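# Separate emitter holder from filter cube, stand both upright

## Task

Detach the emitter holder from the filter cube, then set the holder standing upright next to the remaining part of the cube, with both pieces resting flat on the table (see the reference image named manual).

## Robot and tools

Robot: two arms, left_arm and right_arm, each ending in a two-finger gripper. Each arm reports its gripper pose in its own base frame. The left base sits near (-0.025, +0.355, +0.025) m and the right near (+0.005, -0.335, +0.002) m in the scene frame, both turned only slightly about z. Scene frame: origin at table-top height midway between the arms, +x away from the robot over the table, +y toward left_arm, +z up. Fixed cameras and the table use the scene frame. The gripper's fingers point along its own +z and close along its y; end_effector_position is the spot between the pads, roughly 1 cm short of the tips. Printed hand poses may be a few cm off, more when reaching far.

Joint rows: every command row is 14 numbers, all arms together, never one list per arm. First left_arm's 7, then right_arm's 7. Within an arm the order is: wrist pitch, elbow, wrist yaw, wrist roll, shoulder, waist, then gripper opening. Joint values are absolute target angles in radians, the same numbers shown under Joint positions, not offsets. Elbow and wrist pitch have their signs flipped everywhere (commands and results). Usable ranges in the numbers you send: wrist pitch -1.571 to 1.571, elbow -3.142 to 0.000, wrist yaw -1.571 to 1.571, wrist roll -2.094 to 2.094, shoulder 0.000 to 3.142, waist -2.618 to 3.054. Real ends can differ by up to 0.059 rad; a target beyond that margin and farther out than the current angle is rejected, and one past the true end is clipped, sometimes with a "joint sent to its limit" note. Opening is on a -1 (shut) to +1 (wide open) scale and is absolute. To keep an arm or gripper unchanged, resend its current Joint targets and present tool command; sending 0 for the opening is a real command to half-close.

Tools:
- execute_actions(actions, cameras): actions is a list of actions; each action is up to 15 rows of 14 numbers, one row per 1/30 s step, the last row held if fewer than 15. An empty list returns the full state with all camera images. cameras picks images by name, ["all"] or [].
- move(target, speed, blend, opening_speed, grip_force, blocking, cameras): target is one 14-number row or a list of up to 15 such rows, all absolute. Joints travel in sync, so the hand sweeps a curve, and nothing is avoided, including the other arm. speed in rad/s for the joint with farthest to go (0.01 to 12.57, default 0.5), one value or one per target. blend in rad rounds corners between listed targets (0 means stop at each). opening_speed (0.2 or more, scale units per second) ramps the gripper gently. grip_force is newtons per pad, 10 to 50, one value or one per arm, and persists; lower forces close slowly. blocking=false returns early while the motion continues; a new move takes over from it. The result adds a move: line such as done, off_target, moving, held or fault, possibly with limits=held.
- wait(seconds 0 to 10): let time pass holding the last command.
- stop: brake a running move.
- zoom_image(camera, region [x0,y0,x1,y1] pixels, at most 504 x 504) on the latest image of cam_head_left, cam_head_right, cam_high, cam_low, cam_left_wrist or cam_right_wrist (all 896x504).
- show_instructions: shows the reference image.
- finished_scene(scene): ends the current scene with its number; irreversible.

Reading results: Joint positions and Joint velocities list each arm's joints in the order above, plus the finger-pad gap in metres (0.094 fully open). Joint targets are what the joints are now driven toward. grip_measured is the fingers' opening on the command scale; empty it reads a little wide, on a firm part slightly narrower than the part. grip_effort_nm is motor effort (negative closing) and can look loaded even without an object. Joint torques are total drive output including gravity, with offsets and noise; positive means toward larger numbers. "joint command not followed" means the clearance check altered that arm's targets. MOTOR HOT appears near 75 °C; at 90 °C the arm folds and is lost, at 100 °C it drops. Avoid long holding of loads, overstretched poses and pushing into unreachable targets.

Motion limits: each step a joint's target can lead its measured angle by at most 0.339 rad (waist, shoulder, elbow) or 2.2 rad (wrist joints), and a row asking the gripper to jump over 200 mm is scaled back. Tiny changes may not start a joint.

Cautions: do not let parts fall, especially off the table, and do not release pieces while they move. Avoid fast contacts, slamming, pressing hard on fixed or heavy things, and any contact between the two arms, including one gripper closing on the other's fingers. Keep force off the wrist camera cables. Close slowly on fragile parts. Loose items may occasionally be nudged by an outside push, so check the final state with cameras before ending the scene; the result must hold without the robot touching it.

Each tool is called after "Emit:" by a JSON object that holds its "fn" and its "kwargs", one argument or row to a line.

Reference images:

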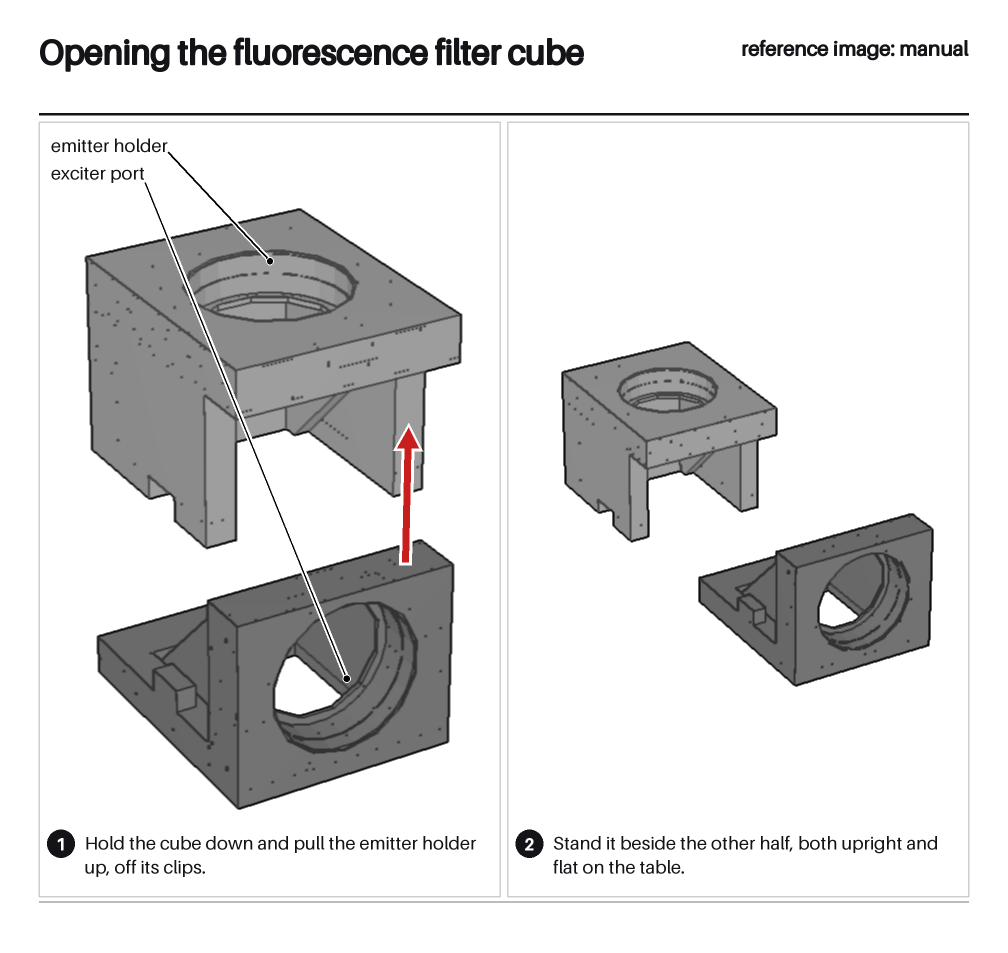

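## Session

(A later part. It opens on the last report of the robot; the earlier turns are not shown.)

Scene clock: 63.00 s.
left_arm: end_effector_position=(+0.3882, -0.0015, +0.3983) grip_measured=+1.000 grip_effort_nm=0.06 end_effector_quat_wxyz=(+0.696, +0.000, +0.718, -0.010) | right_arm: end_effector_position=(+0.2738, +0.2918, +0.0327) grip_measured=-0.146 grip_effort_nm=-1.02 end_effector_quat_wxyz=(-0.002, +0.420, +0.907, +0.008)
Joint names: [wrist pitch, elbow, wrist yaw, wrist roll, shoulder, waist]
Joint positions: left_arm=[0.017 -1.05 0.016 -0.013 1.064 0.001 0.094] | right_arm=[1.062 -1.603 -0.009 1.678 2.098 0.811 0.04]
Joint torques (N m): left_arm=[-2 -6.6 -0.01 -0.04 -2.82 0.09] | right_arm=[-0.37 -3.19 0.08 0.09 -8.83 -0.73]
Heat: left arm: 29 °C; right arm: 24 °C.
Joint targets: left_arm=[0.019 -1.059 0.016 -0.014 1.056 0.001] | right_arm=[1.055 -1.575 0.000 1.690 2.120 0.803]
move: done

Emit:
{"fn": "move", "kwargs": {
  "target": [-1.057,-0.336,0,0,1.743,-0.894,1,1.055,-1.575,0,1.69,2.12,0.803,-0.27],
  "speed": 0.8,
  "cameras": ["cam_left_wrist","cam_head_left","cam_low"]
}}

Scene clock: 66.37 s.
left_arm: end_effector_position=(+0.2509, -0.3114, +0.0616) grip_measured=+1.000 grip_effort_nm=0.05 end_effector_quat_wxyz=(+0.513, +0.353, +0.741, -0.251) | right_arm: end_effector_position=(+0.2738, +0.2918, +0.0327) grip_measured=-0.146 grip_effort_nm=-1.02 end_effector_quat_wxyz=(-0.002, +0.420, +0.907, +0.008)
Joint names: [wrist pitch, elbow, wrist yaw, wrist roll, shoulder, waist]
Joint positions: left_arm=[-1.04 -0.339 0.009 -0.007 1.733 -0.891 0.094] | right_arm=[1.062 -1.603 -0.009 1.678 2.098 0.811 0.04]
Joint torques (N m): left_arm=[-2.21 -3.03 -0.11 0.05 -4.38 -0.17] | right_arm=[-0.39 -3.17 0.08 0.12 -8.8 -0.69]
Heat: left arm: 30 °C; right arm: 24 °C.
Joint targets: left_arm=[-1.057 -0.336 0.000 0.000 1.743 -0.894] | right_arm=[1.055 -1.575 0.000 1.690 2.120 0.803]
move: done
Images, in order (width x height): cam_head_left 896x504, cam_low 896x504, cam_left_wrist 896x504.

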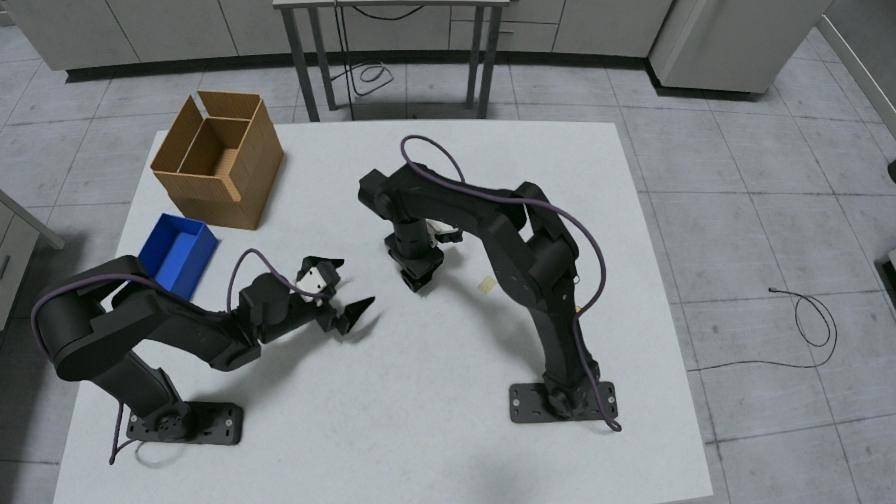

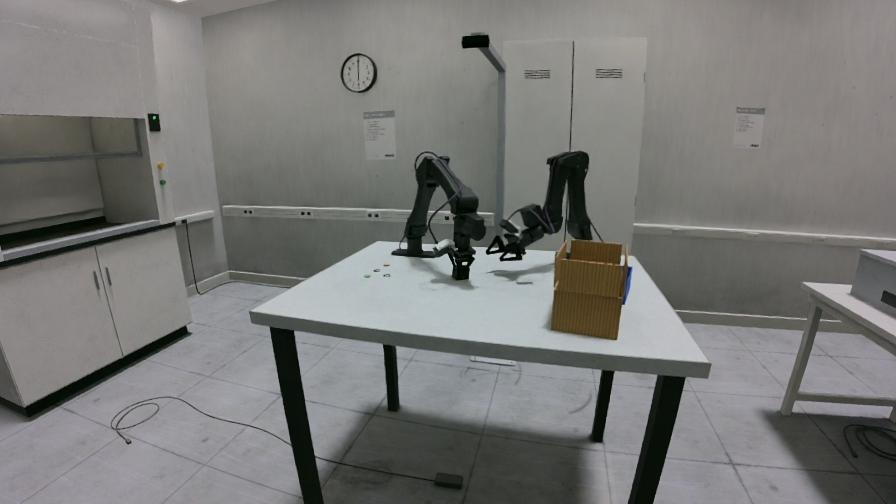

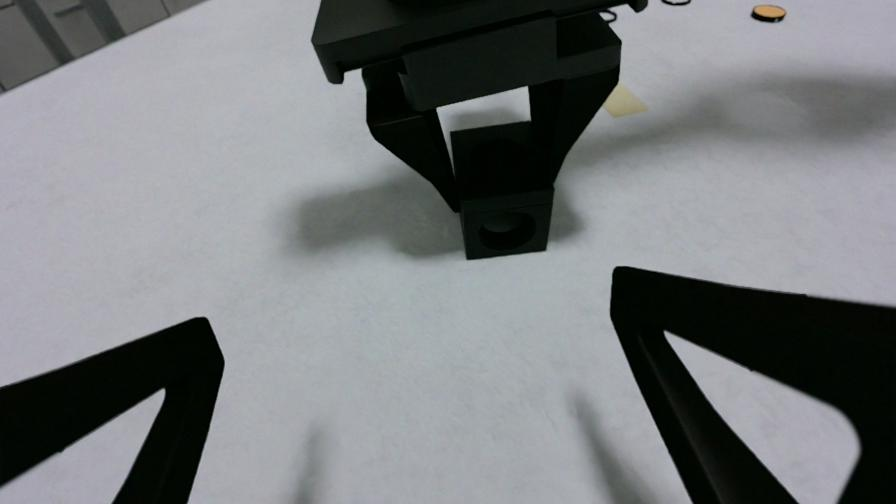

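Emit:
{"fn": "zoom_image", "kwargs": {
  "camera": "cam_left_wrist",
  "region": [350, 60, 650, 280]
}}

Scaled by 1.680 from the camera's 896x504 image, which has a finer 1280x720 frame.

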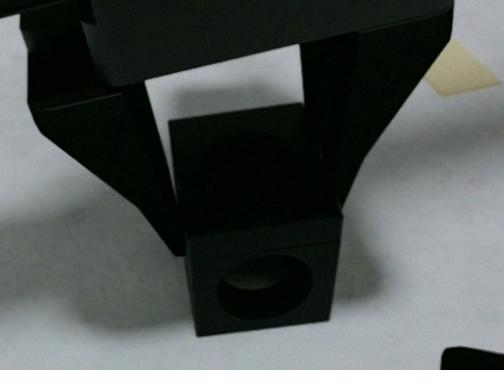

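Emit:
{"fn": "move", "kwargs": {
  "target": [
    [-1.2,-0.4,0,0,1.95,-0.994,1,1.055,-1.575,0,1.69,2.12,0.803,-0.27],
    [-1.325,-0.545,0,0,2.212,-1.0,1,1.055,-1.575,0,1.69,2.12,0.803,-0.27]
  ],
  "speed": 0.4,
  "blend": 0.05,
  "cameras": ["cam_left_wrist","cam_low"]
}}

Emit:
{"fn": "zoom_image", "kwargs": {
  "camera": "cam_low",
  "region": [430, 200, 560, 290]
}}

Scene clock: 71.80 s.
left_arm: end_effector_position=(+0.2442, -0.3740, -0.0031) grip_measured=+1.000 grip_effort_nm=0.05 end_effector_quat_wxyz=(+0.501, +0.390, +0.722, -0.276) | right_arm: end_effector_position=(+0.2738, +0.2918, +0.0327) grip_measured=-0.146 grip_effort_nm=-1.02 end_effector_quat_wxyz=(-0.002, +0.420, +0.907, +0.008)
Joint names: [wrist pitch, elbow, wrist yaw, wrist roll, shoulder, waist]
Joint positions: left_arm=[-1.307 -0.532 0.006 -0.007 2.193 -0.992 0.094] | right_arm=[1.062 -1.603 -0.009 1.678 2.098 0.811 0.04]
Joint torques (N m): left_arm=[-2.16 -3.06 -0.09 0.05 -6.06 -0.58] | right_arm=[-0.37 -3.18 0.08 0.1 -8.83 -0.73]
Heat: left arm: 30 °C; right arm: 24 °C.
Joint targets: left_arm=[-1.325 -0.545 0.000 0.000 2.212 -1.000] | right_arm=[1.055 -1.575 0.000 1.690 2.120 0.803]
move: done
Images, in order (width x height): cam_low 896x504, cam_left_wrist 896x504.

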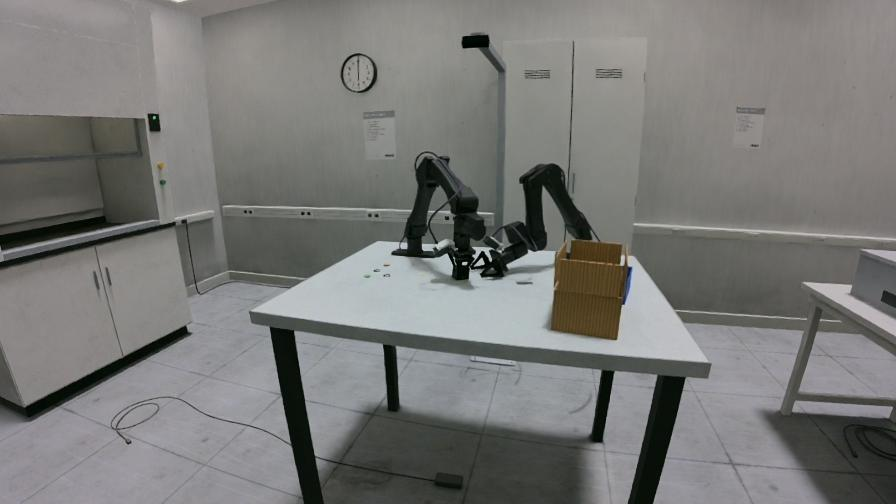

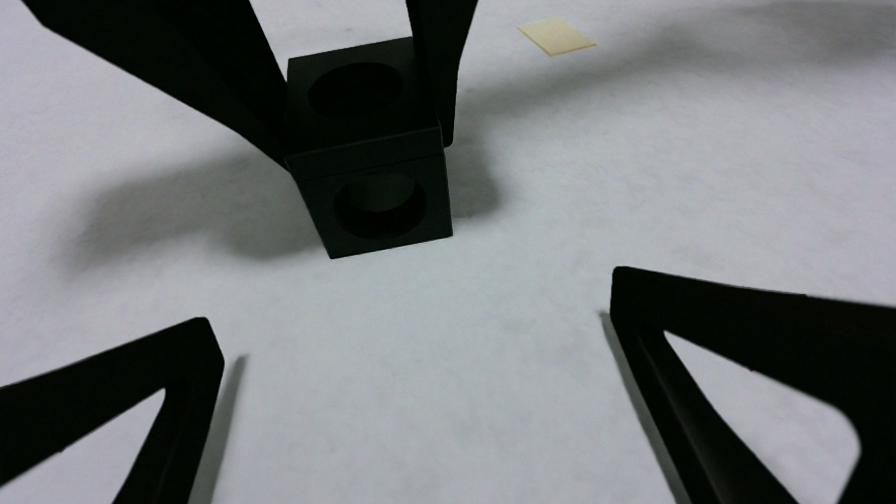

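Scaled by 3.877 from the camera's 896x504 image, which has a finer 1280x720 frame.

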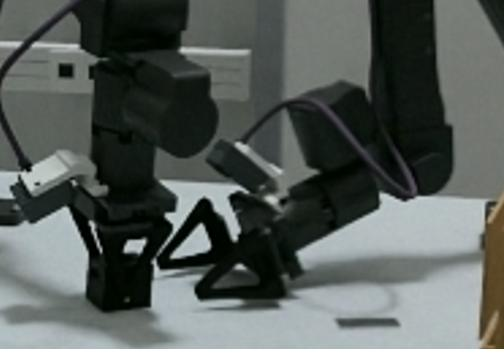

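Emit:
{"fn": "move", "kwargs": {
  "target": [
    [-1.315,-0.56,-0.13,-0.045,2.215,-1.038,1,1.055,-1.575,0,1.69,2.12,0.803,-0.27],
    [-1.2,-0.731,-0.13,-0.045,2.294,-1.038,1,1.055,-1.575,0,1.69,2.12,0.803,-0.27]
  ],
  "speed": 0.25,
  "blend": 0.03,
  "cameras": ["cam_left_wrist","cam_low"]
}}

Emit:
{"fn": "zoom_image", "kwargs": {
  "camera": "cam_low",
  "region": [430, 200, 560, 290]
}}

Scene clock: 76.30 s.
left_arm: end_effector_position=(+0.2713, -0.4081, -0.0063) grip_measured=+1.000 grip_effort_nm=0.05 end_effector_quat_wxyz=(+0.521, +0.357, +0.733, -0.251) | right_arm: end_effector_position=(+0.2738, +0.2918, +0.0327) grip_measured=-0.146 grip_effort_nm=-1.02 end_effector_quat_wxyz=(-0.002, +0.420, +0.907, +0.008)
Joint names: [wrist pitch, elbow, wrist yaw, wrist roll, shoulder, waist]
Joint positions: left_arm=[-1.212 -0.718 -0.12 -0.038 2.27 -1.03 0.094] | right_arm=[1.062 -1.603 -0.009 1.678 2.098 0.811 0.04]
Joint torques (N m): left_arm=[-1.85 -3.59 -0.15 -0.11 -6.71 -0.57] | right_arm=[-0.38 -3.18 0.08 0.11 -8.91 -0.66]
Heat: left arm: 30 °C; right arm: 24 °C.
Joint targets: left_arm=[-1.200 -0.731 -0.130 -0.045 2.294 -1.038] | right_arm=[1.055 -1.575 0.000 1.690 2.120 0.803]
move: done
Images, in order (width x height): cam_low 896x504, cam_left_wrist 896x504.

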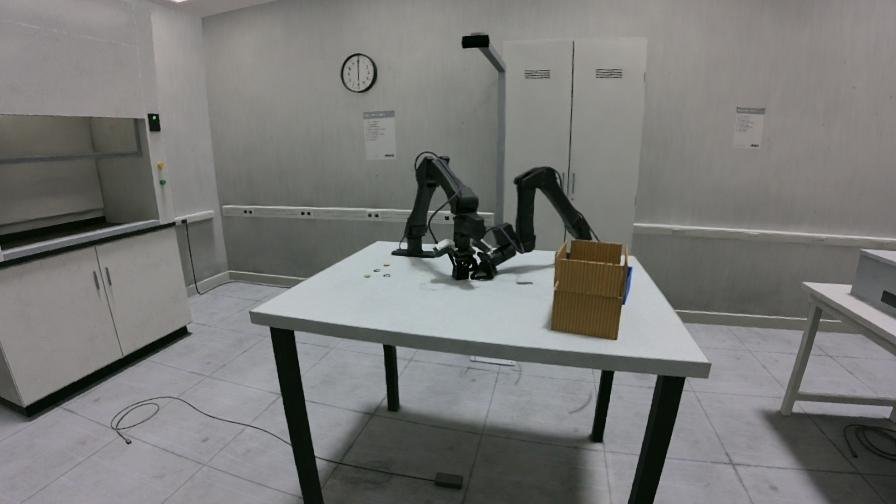

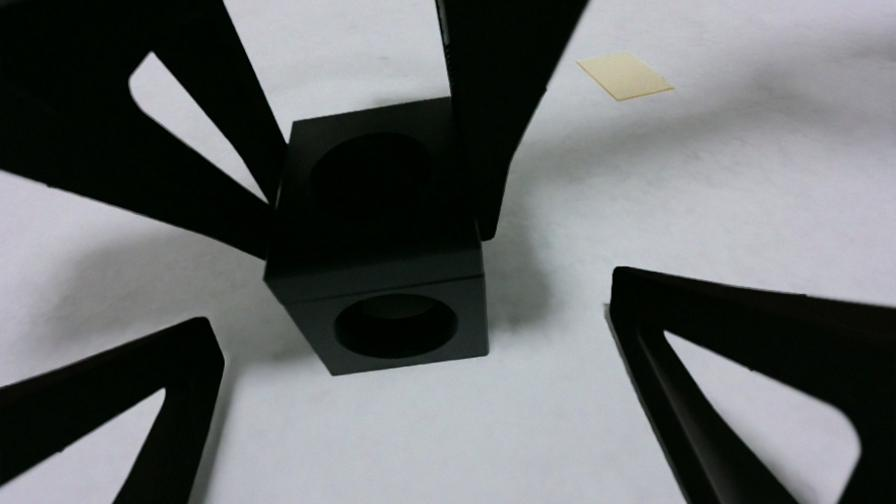

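Scaled by 3.877 from the camera's 896x504 image, which has a finer 1280x720 frame.

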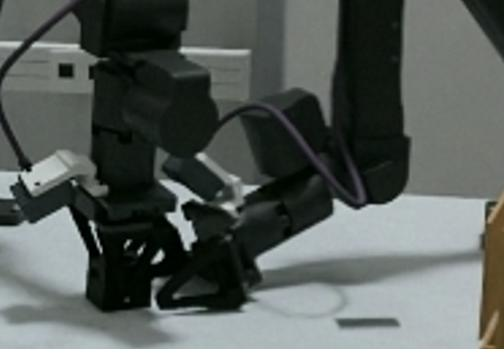

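Emit:
{"fn": "move", "kwargs": {
  "target": [-1.2,-0.706,-0.13,-0.045,2.294,-1.019,1,1.055,-1.575,0,1.69,2.12,0.803,-0.27],
  "speed": 0.1,
  "cameras": ["cam_left_wrist"]
}}

Scene clock: 78.13 s.
left_arm: end_effector_position=(+0.2731, -0.4069, -0.0063) grip_measured=+1.000 grip_effort_nm=0.05 end_effector_quat_wxyz=(+0.521, +0.356, +0.734, -0.250) | right_arm: end_effector_position=(+0.2738, +0.2918, +0.0327) grip_measured=-0.146 grip_effort_nm=-1.02 end_effector_quat_wxyz=(-0.002, +0.420, +0.907, +0.008)
Joint names: [wrist pitch, elbow, wrist yaw, wrist roll, shoulder, waist]
Joint positions: left_arm=[-1.212 -0.718 -0.12 -0.038 2.27 -1.026 0.094] | right_arm=[1.062 -1.603 -0.009 1.678 2.098 0.811 0.04]
Joint torques (N m): left_arm=[-1.87 -1.59 -0.15 -0.11 -6.76 0.54] | right_arm=[-0.38 -3.14 0.07 0.11 -8.88 -0.72]
Heat: left arm: 30 °C; right arm: 24 °C.
Joint targets: left_arm=[-1.200 -0.706 -0.130 -0.045 2.294 -1.019] | right_arm=[1.055 -1.575 0.000 1.690 2.120 0.803]
move: done
Images, in order (width x height): cam_left_wrist 896x504.

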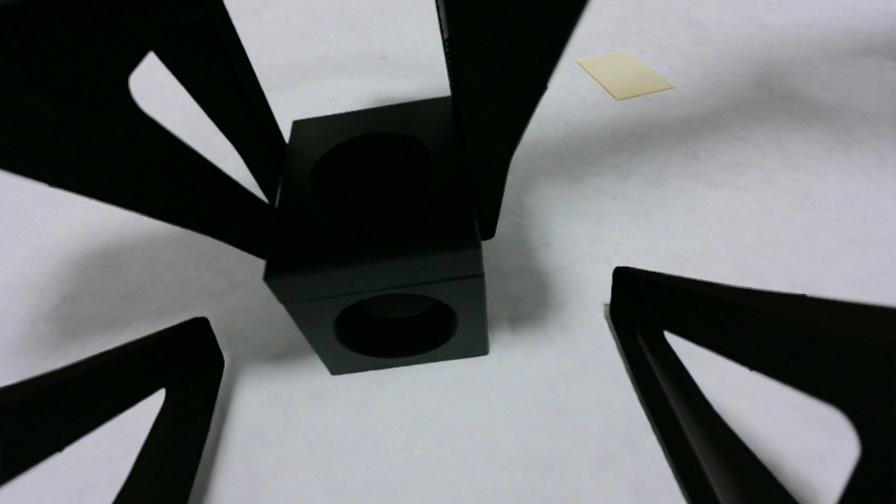

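Emit:
{"fn": "move", "kwargs": {
  "target": [-1.2,-0.706,-0.13,-0.045,2.294,-1.019,-0.28,1.055,-1.575,0,1.69,2.12,0.803,-0.27],
  "opening_speed": 0.8,
  "cameras": ["cam_left_wrist","cam_right_wrist"]
}}

Scene clock: 80.23 s.
left_arm: end_effector_position=(+0.2736, -0.4052, -0.0072) grip_measured=-0.189 grip_effort_nm=-0.96 end_effector_quat_wxyz=(+0.521, +0.352, +0.737, -0.249) | right_arm: end_effector_position=(+0.2740, +0.2916, +0.0327) grip_measured=-0.146 grip_effort_nm=-1.02 end_effector_quat_wxyz=(-0.003, +0.421, +0.907, +0.008)
Joint names: [wrist pitch, elbow, wrist yaw, wrist roll, shoulder, waist]
Joint positions: left_arm=[-1.212 -0.715 -0.125 -0.046 2.27 -1.025 0.038] | right_arm=[1.062 -1.603 -0.011 1.678 2.098 0.809 0.04]
Joint torques (N m): left_arm=[-1.88 -1.91 -0.1 -0.02 -6.76 0.54] | right_arm=[-0.37 -3.17 0.11 0.11 -8.87 -0.61]
Heat: left arm: 30 °C; right arm: 24 °C.
Joint targets: left_arm=[-1.200 -0.706 -0.130 -0.045 2.294 -1.019] | right_arm=[1.055 -1.575 0.000 1.690 2.120 0.803]
move: done
Images, in order (width x height): cam_left_wrist 896x504, cam_right_wrist 896x504.

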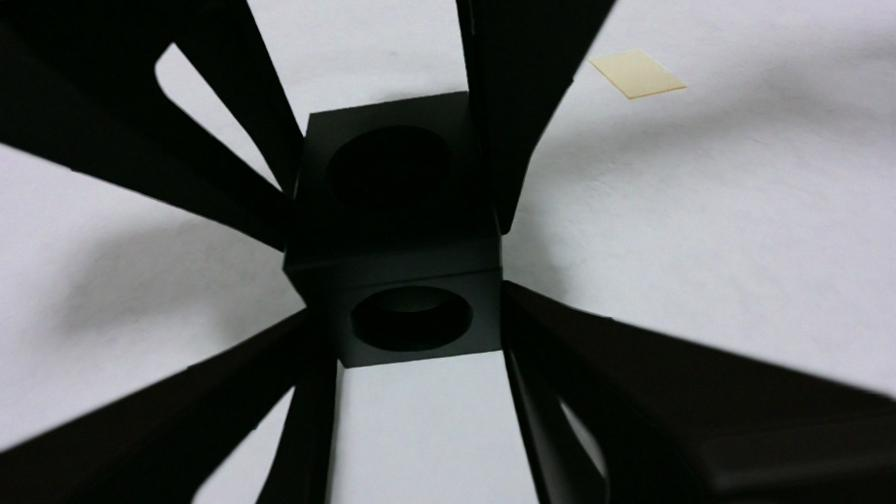

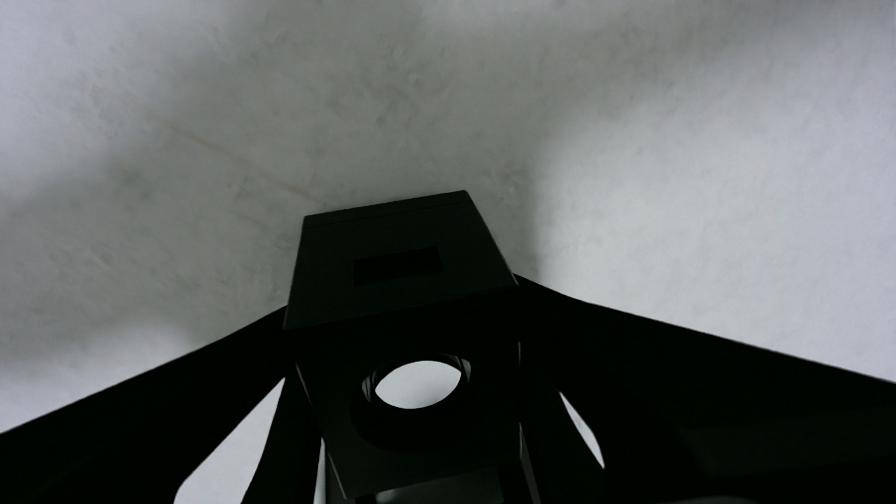

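Emit:
{"fn": "move", "kwargs": {
  "target": [
    [-1.2,-0.706,-0.13,-0.045,2.294,-1.019,-0.28,1.155,-1.69,0,1.69,2.09,0.803,-0.27],
    [-1.2,-0.706,-0.13,-0.045,2.294,-1.019,-0.28,1.25,-1.77,0,1.69,2.077,0.803,-0.27]
  ],
  "speed": 0.12,
  "blend": 0.03,
  "cameras": ["cam_left_wrist","cam_right_wrist"]
}}

Scene clock: 83.27 s.
left_arm: end_effector_position=(+0.2760, -0.4037, -0.0072) grip_measured=-0.189 grip_effort_nm=-0.98 end_effector_quat_wxyz=(+0.523, +0.347, +0.738, -0.249) | right_arm: end_effector_position=(+0.2780, +0.2936, +0.0676) grip_measured=-0.146 grip_effort_nm=-1.02 end_effector_quat_wxyz=(+0.000, +0.421, +0.907, +0.002)
Joint names: [wrist pitch, elbow, wrist yaw, wrist roll, shoulder, waist]
Joint positions: left_arm=[-1.221 -0.715 -0.13 -0.051 2.274 -1.021 0.038] | right_arm=[1.213 -1.744 -0.002 1.678 2.098 0.809 0.04]
Joint torques (N m): left_arm=[-1.79 -1.77 -0.05 0 -7.05 0.21] | right_arm=[0.07 -8.44 0.06 0.11 -12.51 -0.58]
Heat: left arm: 30 °C; right arm: 24 °C.
Joint targets: left_arm=[-1.200 -0.706 -0.130 -0.045 2.294 -1.019] | right_arm=[1.250 -1.770 0.000 1.690 2.077 0.803]
move: off_target (right_arm); right_arm: the wrist pitch is farthest, 0.037 rad from its target
Images, in order (width x height): cam_left_wrist 896x504, cam_right_wrist 896x504.

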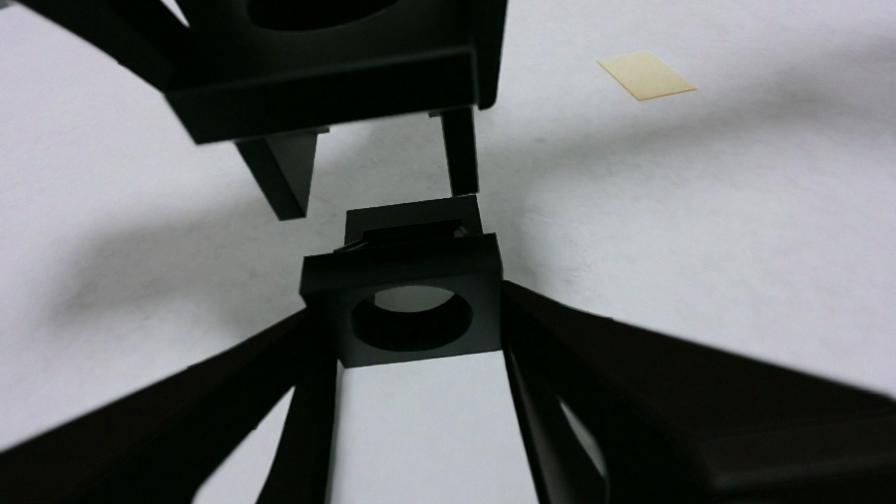

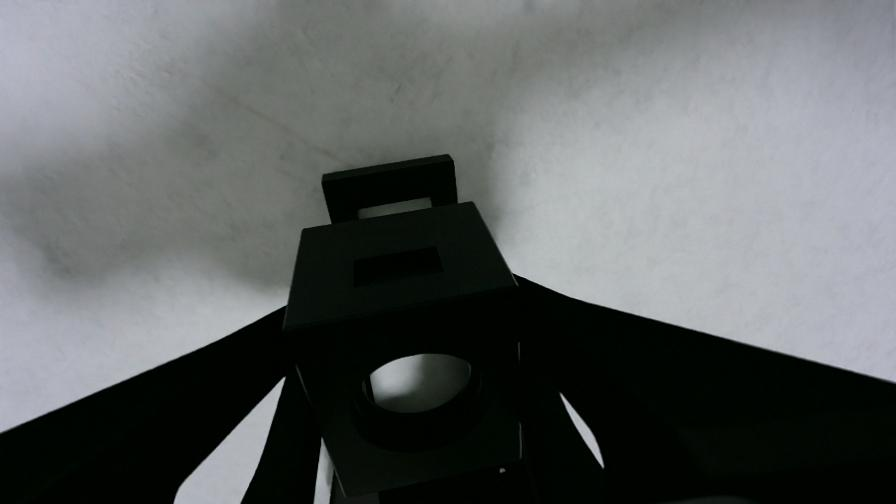

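Emit:
{"fn": "move", "kwargs": {
  "target": [
    [-1.2,-0.706,-0.13,-0.045,2.294,-1.019,-0.28,1.35,-1.868,0,1.69,2.07,0.803,-0.27],
    [-1.2,-0.706,-0.13,-0.045,2.294,-1.019,-0.28,1.35,-1.868,0,1.69,2.07,0.5,-0.27],
    [-1.2,-0.706,-0.13,-0.045,2.294,-1.019,-0.28,1.11,-1.625,0,1.69,2.105,0.5,-0.27]
  ],
  "speed": [0.3,0.5,0.3],
  "blend": [0.05,0.05,0],
  "cameras": ["cam_right_wrist","cam_low","cam_high"]
}}

Scene clock: 87.53 s.
left_arm: end_effector_position=(+0.2760, -0.4037, -0.0072) grip_measured=-0.189 grip_effort_nm=-0.98 end_effector_quat_wxyz=(+0.523, +0.347, +0.738, -0.249) | right_arm: end_effector_position=(+0.3516, +0.1940, +0.0398) grip_measured=-0.145 grip_effort_nm=-1.02 end_effector_quat_wxyz=(-0.001, +0.556, +0.831, +0.007)
Joint names: [wrist pitch, elbow, wrist yaw, wrist roll, shoulder, waist]
Joint positions: left_arm=[-1.221 -0.715 -0.13 -0.051 2.274 -1.021 0.038] | right_arm=[1.093 -1.632 -0.008 1.678 2.098 0.498 0.04]
Joint torques (N m): left_arm=[-1.78 -1.83 -0.06 0.04 -7.04 0.25] | right_arm=[-0.14 -5.12 0.08 0.1 -10.14 0.08]
Heat: left arm: 29 °C; right arm: 24 °C.
Joint targets: left_arm=[-1.200 -0.706 -0.130 -0.045 2.294 -1.019] | right_arm=[1.110 -1.625 0.000 1.690 2.105 0.500]
move: done
Images, in order (width x height): cam_high 896x504, cam_low 896x504, cam_right_wrist 896x504.

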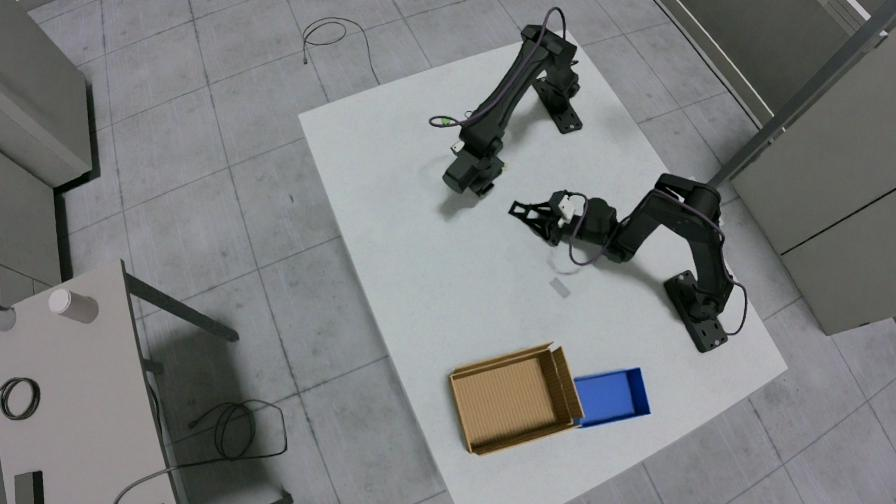

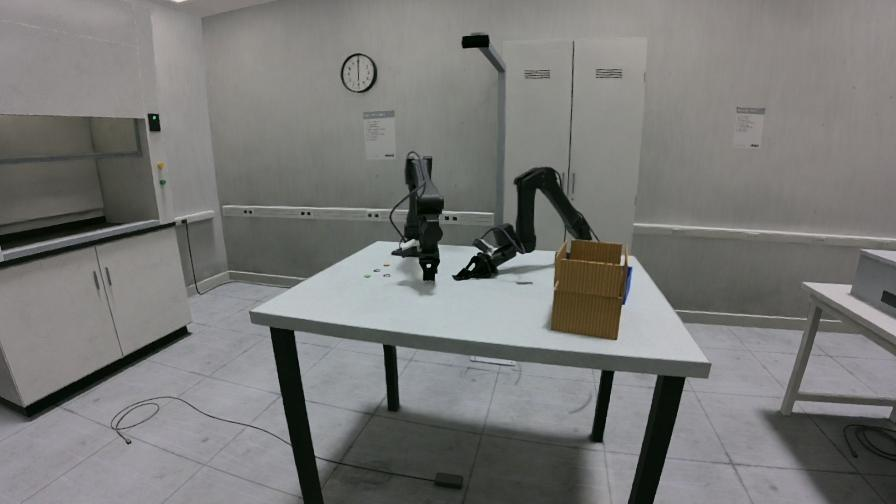

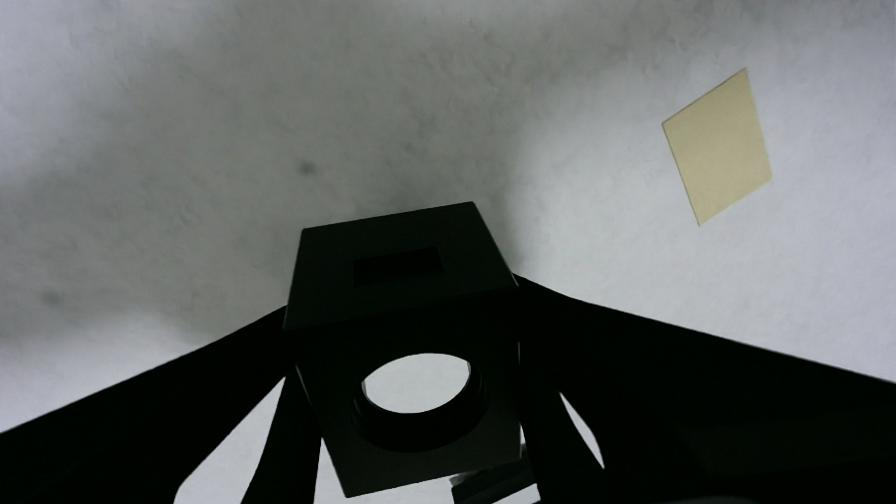

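Emit:
{"fn": "move", "kwargs": {
  "target": [-1.2,-0.706,-0.13,-0.045,2.294,-1.019,-0.28,1.04,-1.562,0,1.69,2.108,0.5,-0.27],
  "speed": 0.06,
  "cameras": ["cam_right_wrist"]
}}

Scene clock: 89.40 s.
left_arm: end_effector_position=(+0.2760, -0.4037, -0.0072) grip_measured=-0.189 grip_effort_nm=-0.98 end_effector_quat_wxyz=(+0.523, +0.347, +0.738, -0.249) | right_arm: end_effector_position=(+0.3497, +0.1931, +0.0261) grip_measured=-0.145 grip_effort_nm=-1.02 end_effector_quat_wxyz=(+0.001, +0.556, +0.831, +0.010)
Joint names: [wrist pitch, elbow, wrist yaw, wrist roll, shoulder, waist]
Joint positions: left_arm=[-1.221 -0.715 -0.13 -0.051 2.274 -1.021 0.038] | right_arm=[1.031 -1.576 -0.008 1.678 2.098 0.498 0.04]
Joint torques (N m): left_arm=[-1.79 -1.87 -0.05 0.04 -7.08 0.27] | right_arm=[-0.23 -4.36 0.08 0.11 -9.8 0.12]
Heat: left arm: 29 °C; right arm: 24 °C.
Joint targets: left_arm=[-1.200 -0.706 -0.130 -0.045 2.294 -1.019] | right_arm=[1.040 -1.562 0.000 1.690 2.108 0.500]
move: done
Images, in order (width x height): cam_right_wrist 896x504.

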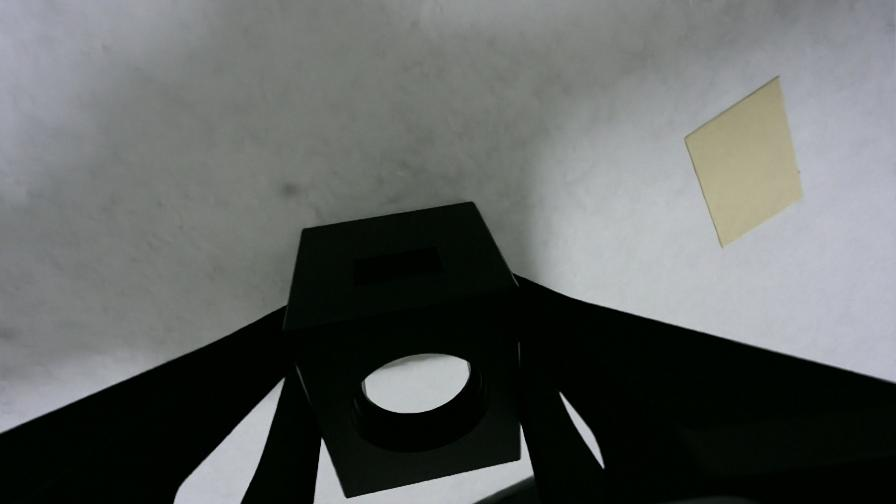

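Emit:
{"fn": "move", "kwargs": {
  "target": [-1.2,-0.706,-0.13,-0.045,2.294,-1.019,-0.28,1.02,-1.537,0,1.69,2.108,0.5,-0.27],
  "speed": 0.06,
  "cameras": ["cam_right_wrist"]
}}

Scene clock: 90.40 s.
left_arm: end_effector_position=(+0.2760, -0.4037, -0.0072) grip_measured=-0.189 grip_effort_nm=-0.98 end_effector_quat_wxyz=(+0.523, +0.347, +0.738, -0.249) | right_arm: end_effector_position=(+0.3484, +0.1941, +0.0246) grip_measured=-0.145 grip_effort_nm=-1.02 end_effector_quat_wxyz=(-0.003, +0.556, +0.831, +0.011)
Joint names: [wrist pitch, elbow, wrist yaw, wrist roll, shoulder, waist]
Joint positions: left_arm=[-1.221 -0.715 -0.13 -0.051 2.274 -1.021 0.038] | right_arm=[1.025 -1.57 -0.016 1.678 2.098 0.498 0.04]
Joint torques (N m): left_arm=[-1.77 -1.8 -0.04 0.05 -7.06 0.27] | right_arm=[-0.37 -2.71 0.16 0.1 -9.77 0.1]
Heat: left arm: 29 °C; right arm: 24 °C.
Joint targets: left_arm=[-1.200 -0.706 -0.130 -0.045 2.294 -1.019] | right_arm=[1.020 -1.537 0.000 1.690 2.108 0.500]
move: done
Images, in order (width x height): cam_right_wrist 896x504.

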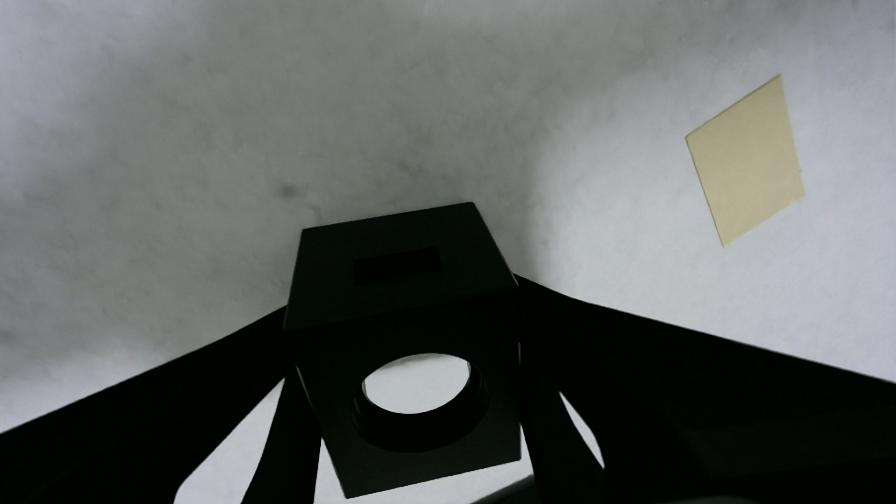

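Emit:
{"fn": "move", "kwargs": {
  "target": [-1.21,-0.712,-0.13,-0.05,2.28,-1.02,0.15,1.03,-1.558,0,1.69,2.105,0.499,0.15],
  "opening_speed": 0.4,
  "speed": 0.1,
  "cameras": ["cam_right_wrist","cam_left_wrist"]
}}

Scene clock: 92.10 s.
left_arm: end_effector_position=(+0.2760, -0.4037, -0.0074) grip_measured=+0.148 grip_effort_nm=0.14 end_effector_quat_wxyz=(+0.523, +0.347, +0.738, -0.249) | right_arm: end_effector_position=(+0.3501, +0.1946, +0.0241) grip_measured=+0.147 grip_effort_nm=0.14 end_effector_quat_wxyz=(-0.001, +0.556, +0.831, +0.015)
Joint names: [wrist pitch, elbow, wrist yaw, wrist roll, shoulder, waist]
Joint positions: left_arm=[-1.22 -0.715 -0.13 -0.051 2.274 -1.021 0.054] | right_arm=[1.015 -1.567 -0.015 1.678 2.098 0.498 0.054]
Joint torques (N m): left_arm=[-1.88 -2.29 -0.04 -0.01 -7.99 0.13] | right_arm=[-0.18 -4.88 0.15 0.1 -10 -0.01]
Heat: left arm: 30 °C; right arm: 24 °C.
Joint targets: left_arm=[-1.210 -0.712 -0.130 -0.050 2.280 -1.020] | right_arm=[1.030 -1.558 0.000 1.690 2.105 0.499]
move: done
Images, in order (width x height): cam_left_wrist 896x504, cam_right_wrist 896x504.

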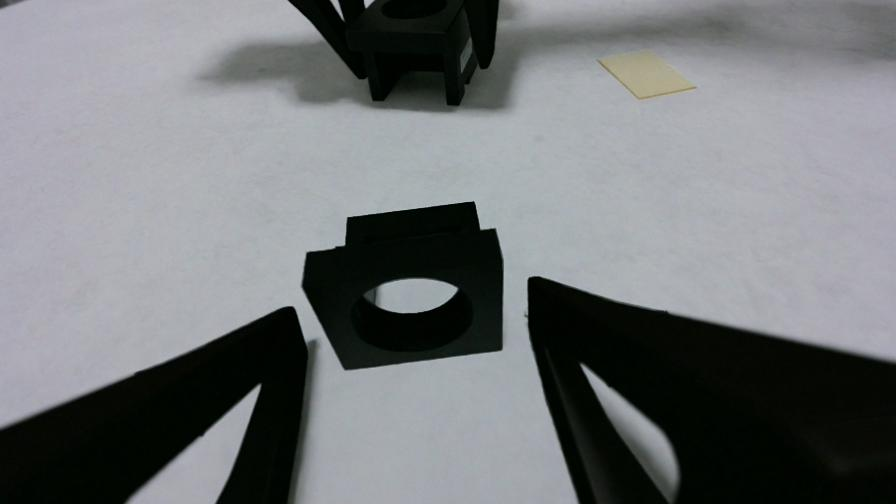

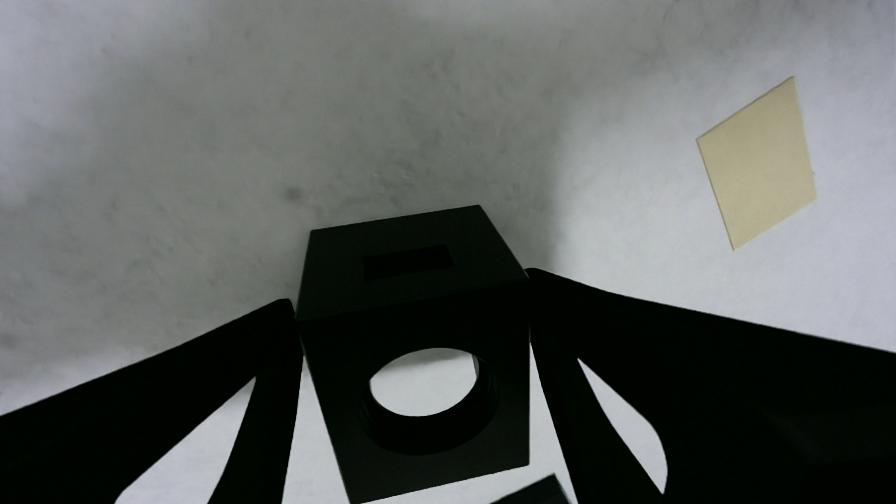

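Emit:
{"fn": "move", "kwargs": {
  "target": [
    [-1.315,-0.55,-0.13,-0.05,2.19,-1.02,0.15,1.16,-1.7,0,1.69,2.09,0.499,0.15],
    [-1.2,-0.4,-0.1,-0.05,1.95,-0.99,0.15,1.35,-1.868,0,1.69,2.07,0.499,0.15]
  ],
  "speed": 0.3,
  "blend": 0.03,
  "cameras": ["cam_right_wrist","cam_left_wrist"]
}}

Scene clock: 94.47 s.
left_arm: end_effector_position=(+0.2434, -0.3412, +0.0289) grip_measured=+0.148 grip_effort_nm=0.13 end_effector_quat_wxyz=(+0.514, +0.347, +0.744, -0.249) | right_arm: end_effector_position=(+0.3558, +0.1977, +0.0933) grip_measured=+0.148 grip_effort_nm=0.14 end_effector_quat_wxyz=(-0.004, +0.556, +0.831, +0.007)
Joint names: [wrist pitch, elbow, wrist yaw, wrist roll, shoulder, waist]
Joint positions: left_arm=[-1.212 -0.408 -0.103 -0.054 1.977 -0.998 0.054] | right_arm=[1.31 -1.846 -0.015 1.678 2.098 0.498 0.054]
Joint torques (N m): left_arm=[-1.92 -1.85 -0.03 0.03 -8.28 0.62] | right_arm=[0.1 -8.12 0.16 0.1 -13.08 -0.02]
Heat: left arm: 30 °C; right arm: 24 °C.
Joint targets: left_arm=[-1.200 -0.400 -0.100 -0.050 1.950 -0.990] | right_arm=[1.350 -1.868 0.000 1.690 2.070 0.499]
move: off_target (right_arm); right_arm: the wrist pitch is farthest, 0.040 rad from its target
Images, in order (width x height): cam_left_wrist 896x504, cam_right_wrist 896x504.

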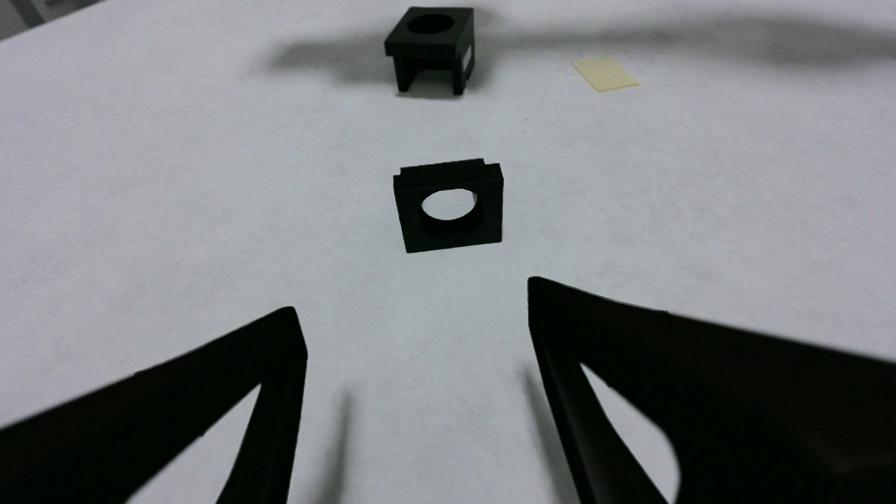

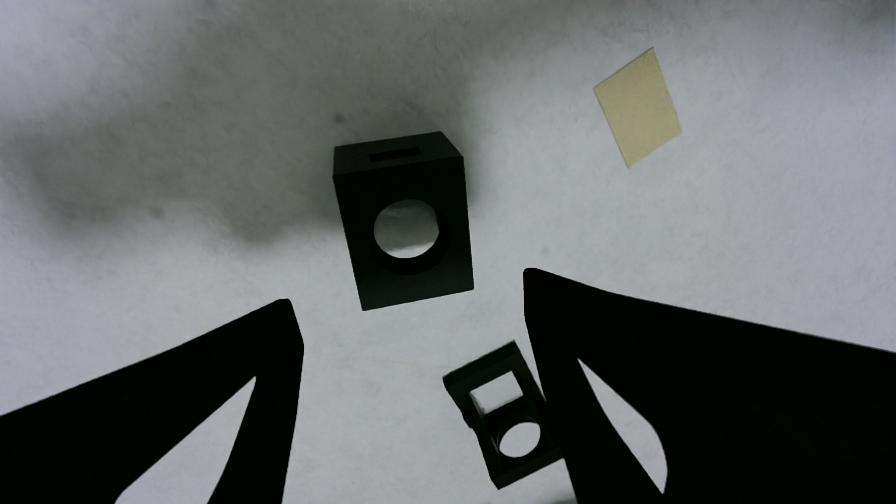

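Emit:
{"fn": "finished_scene", "kwargs": {
  "scene": 1
}}

The scene is finished: the task was done.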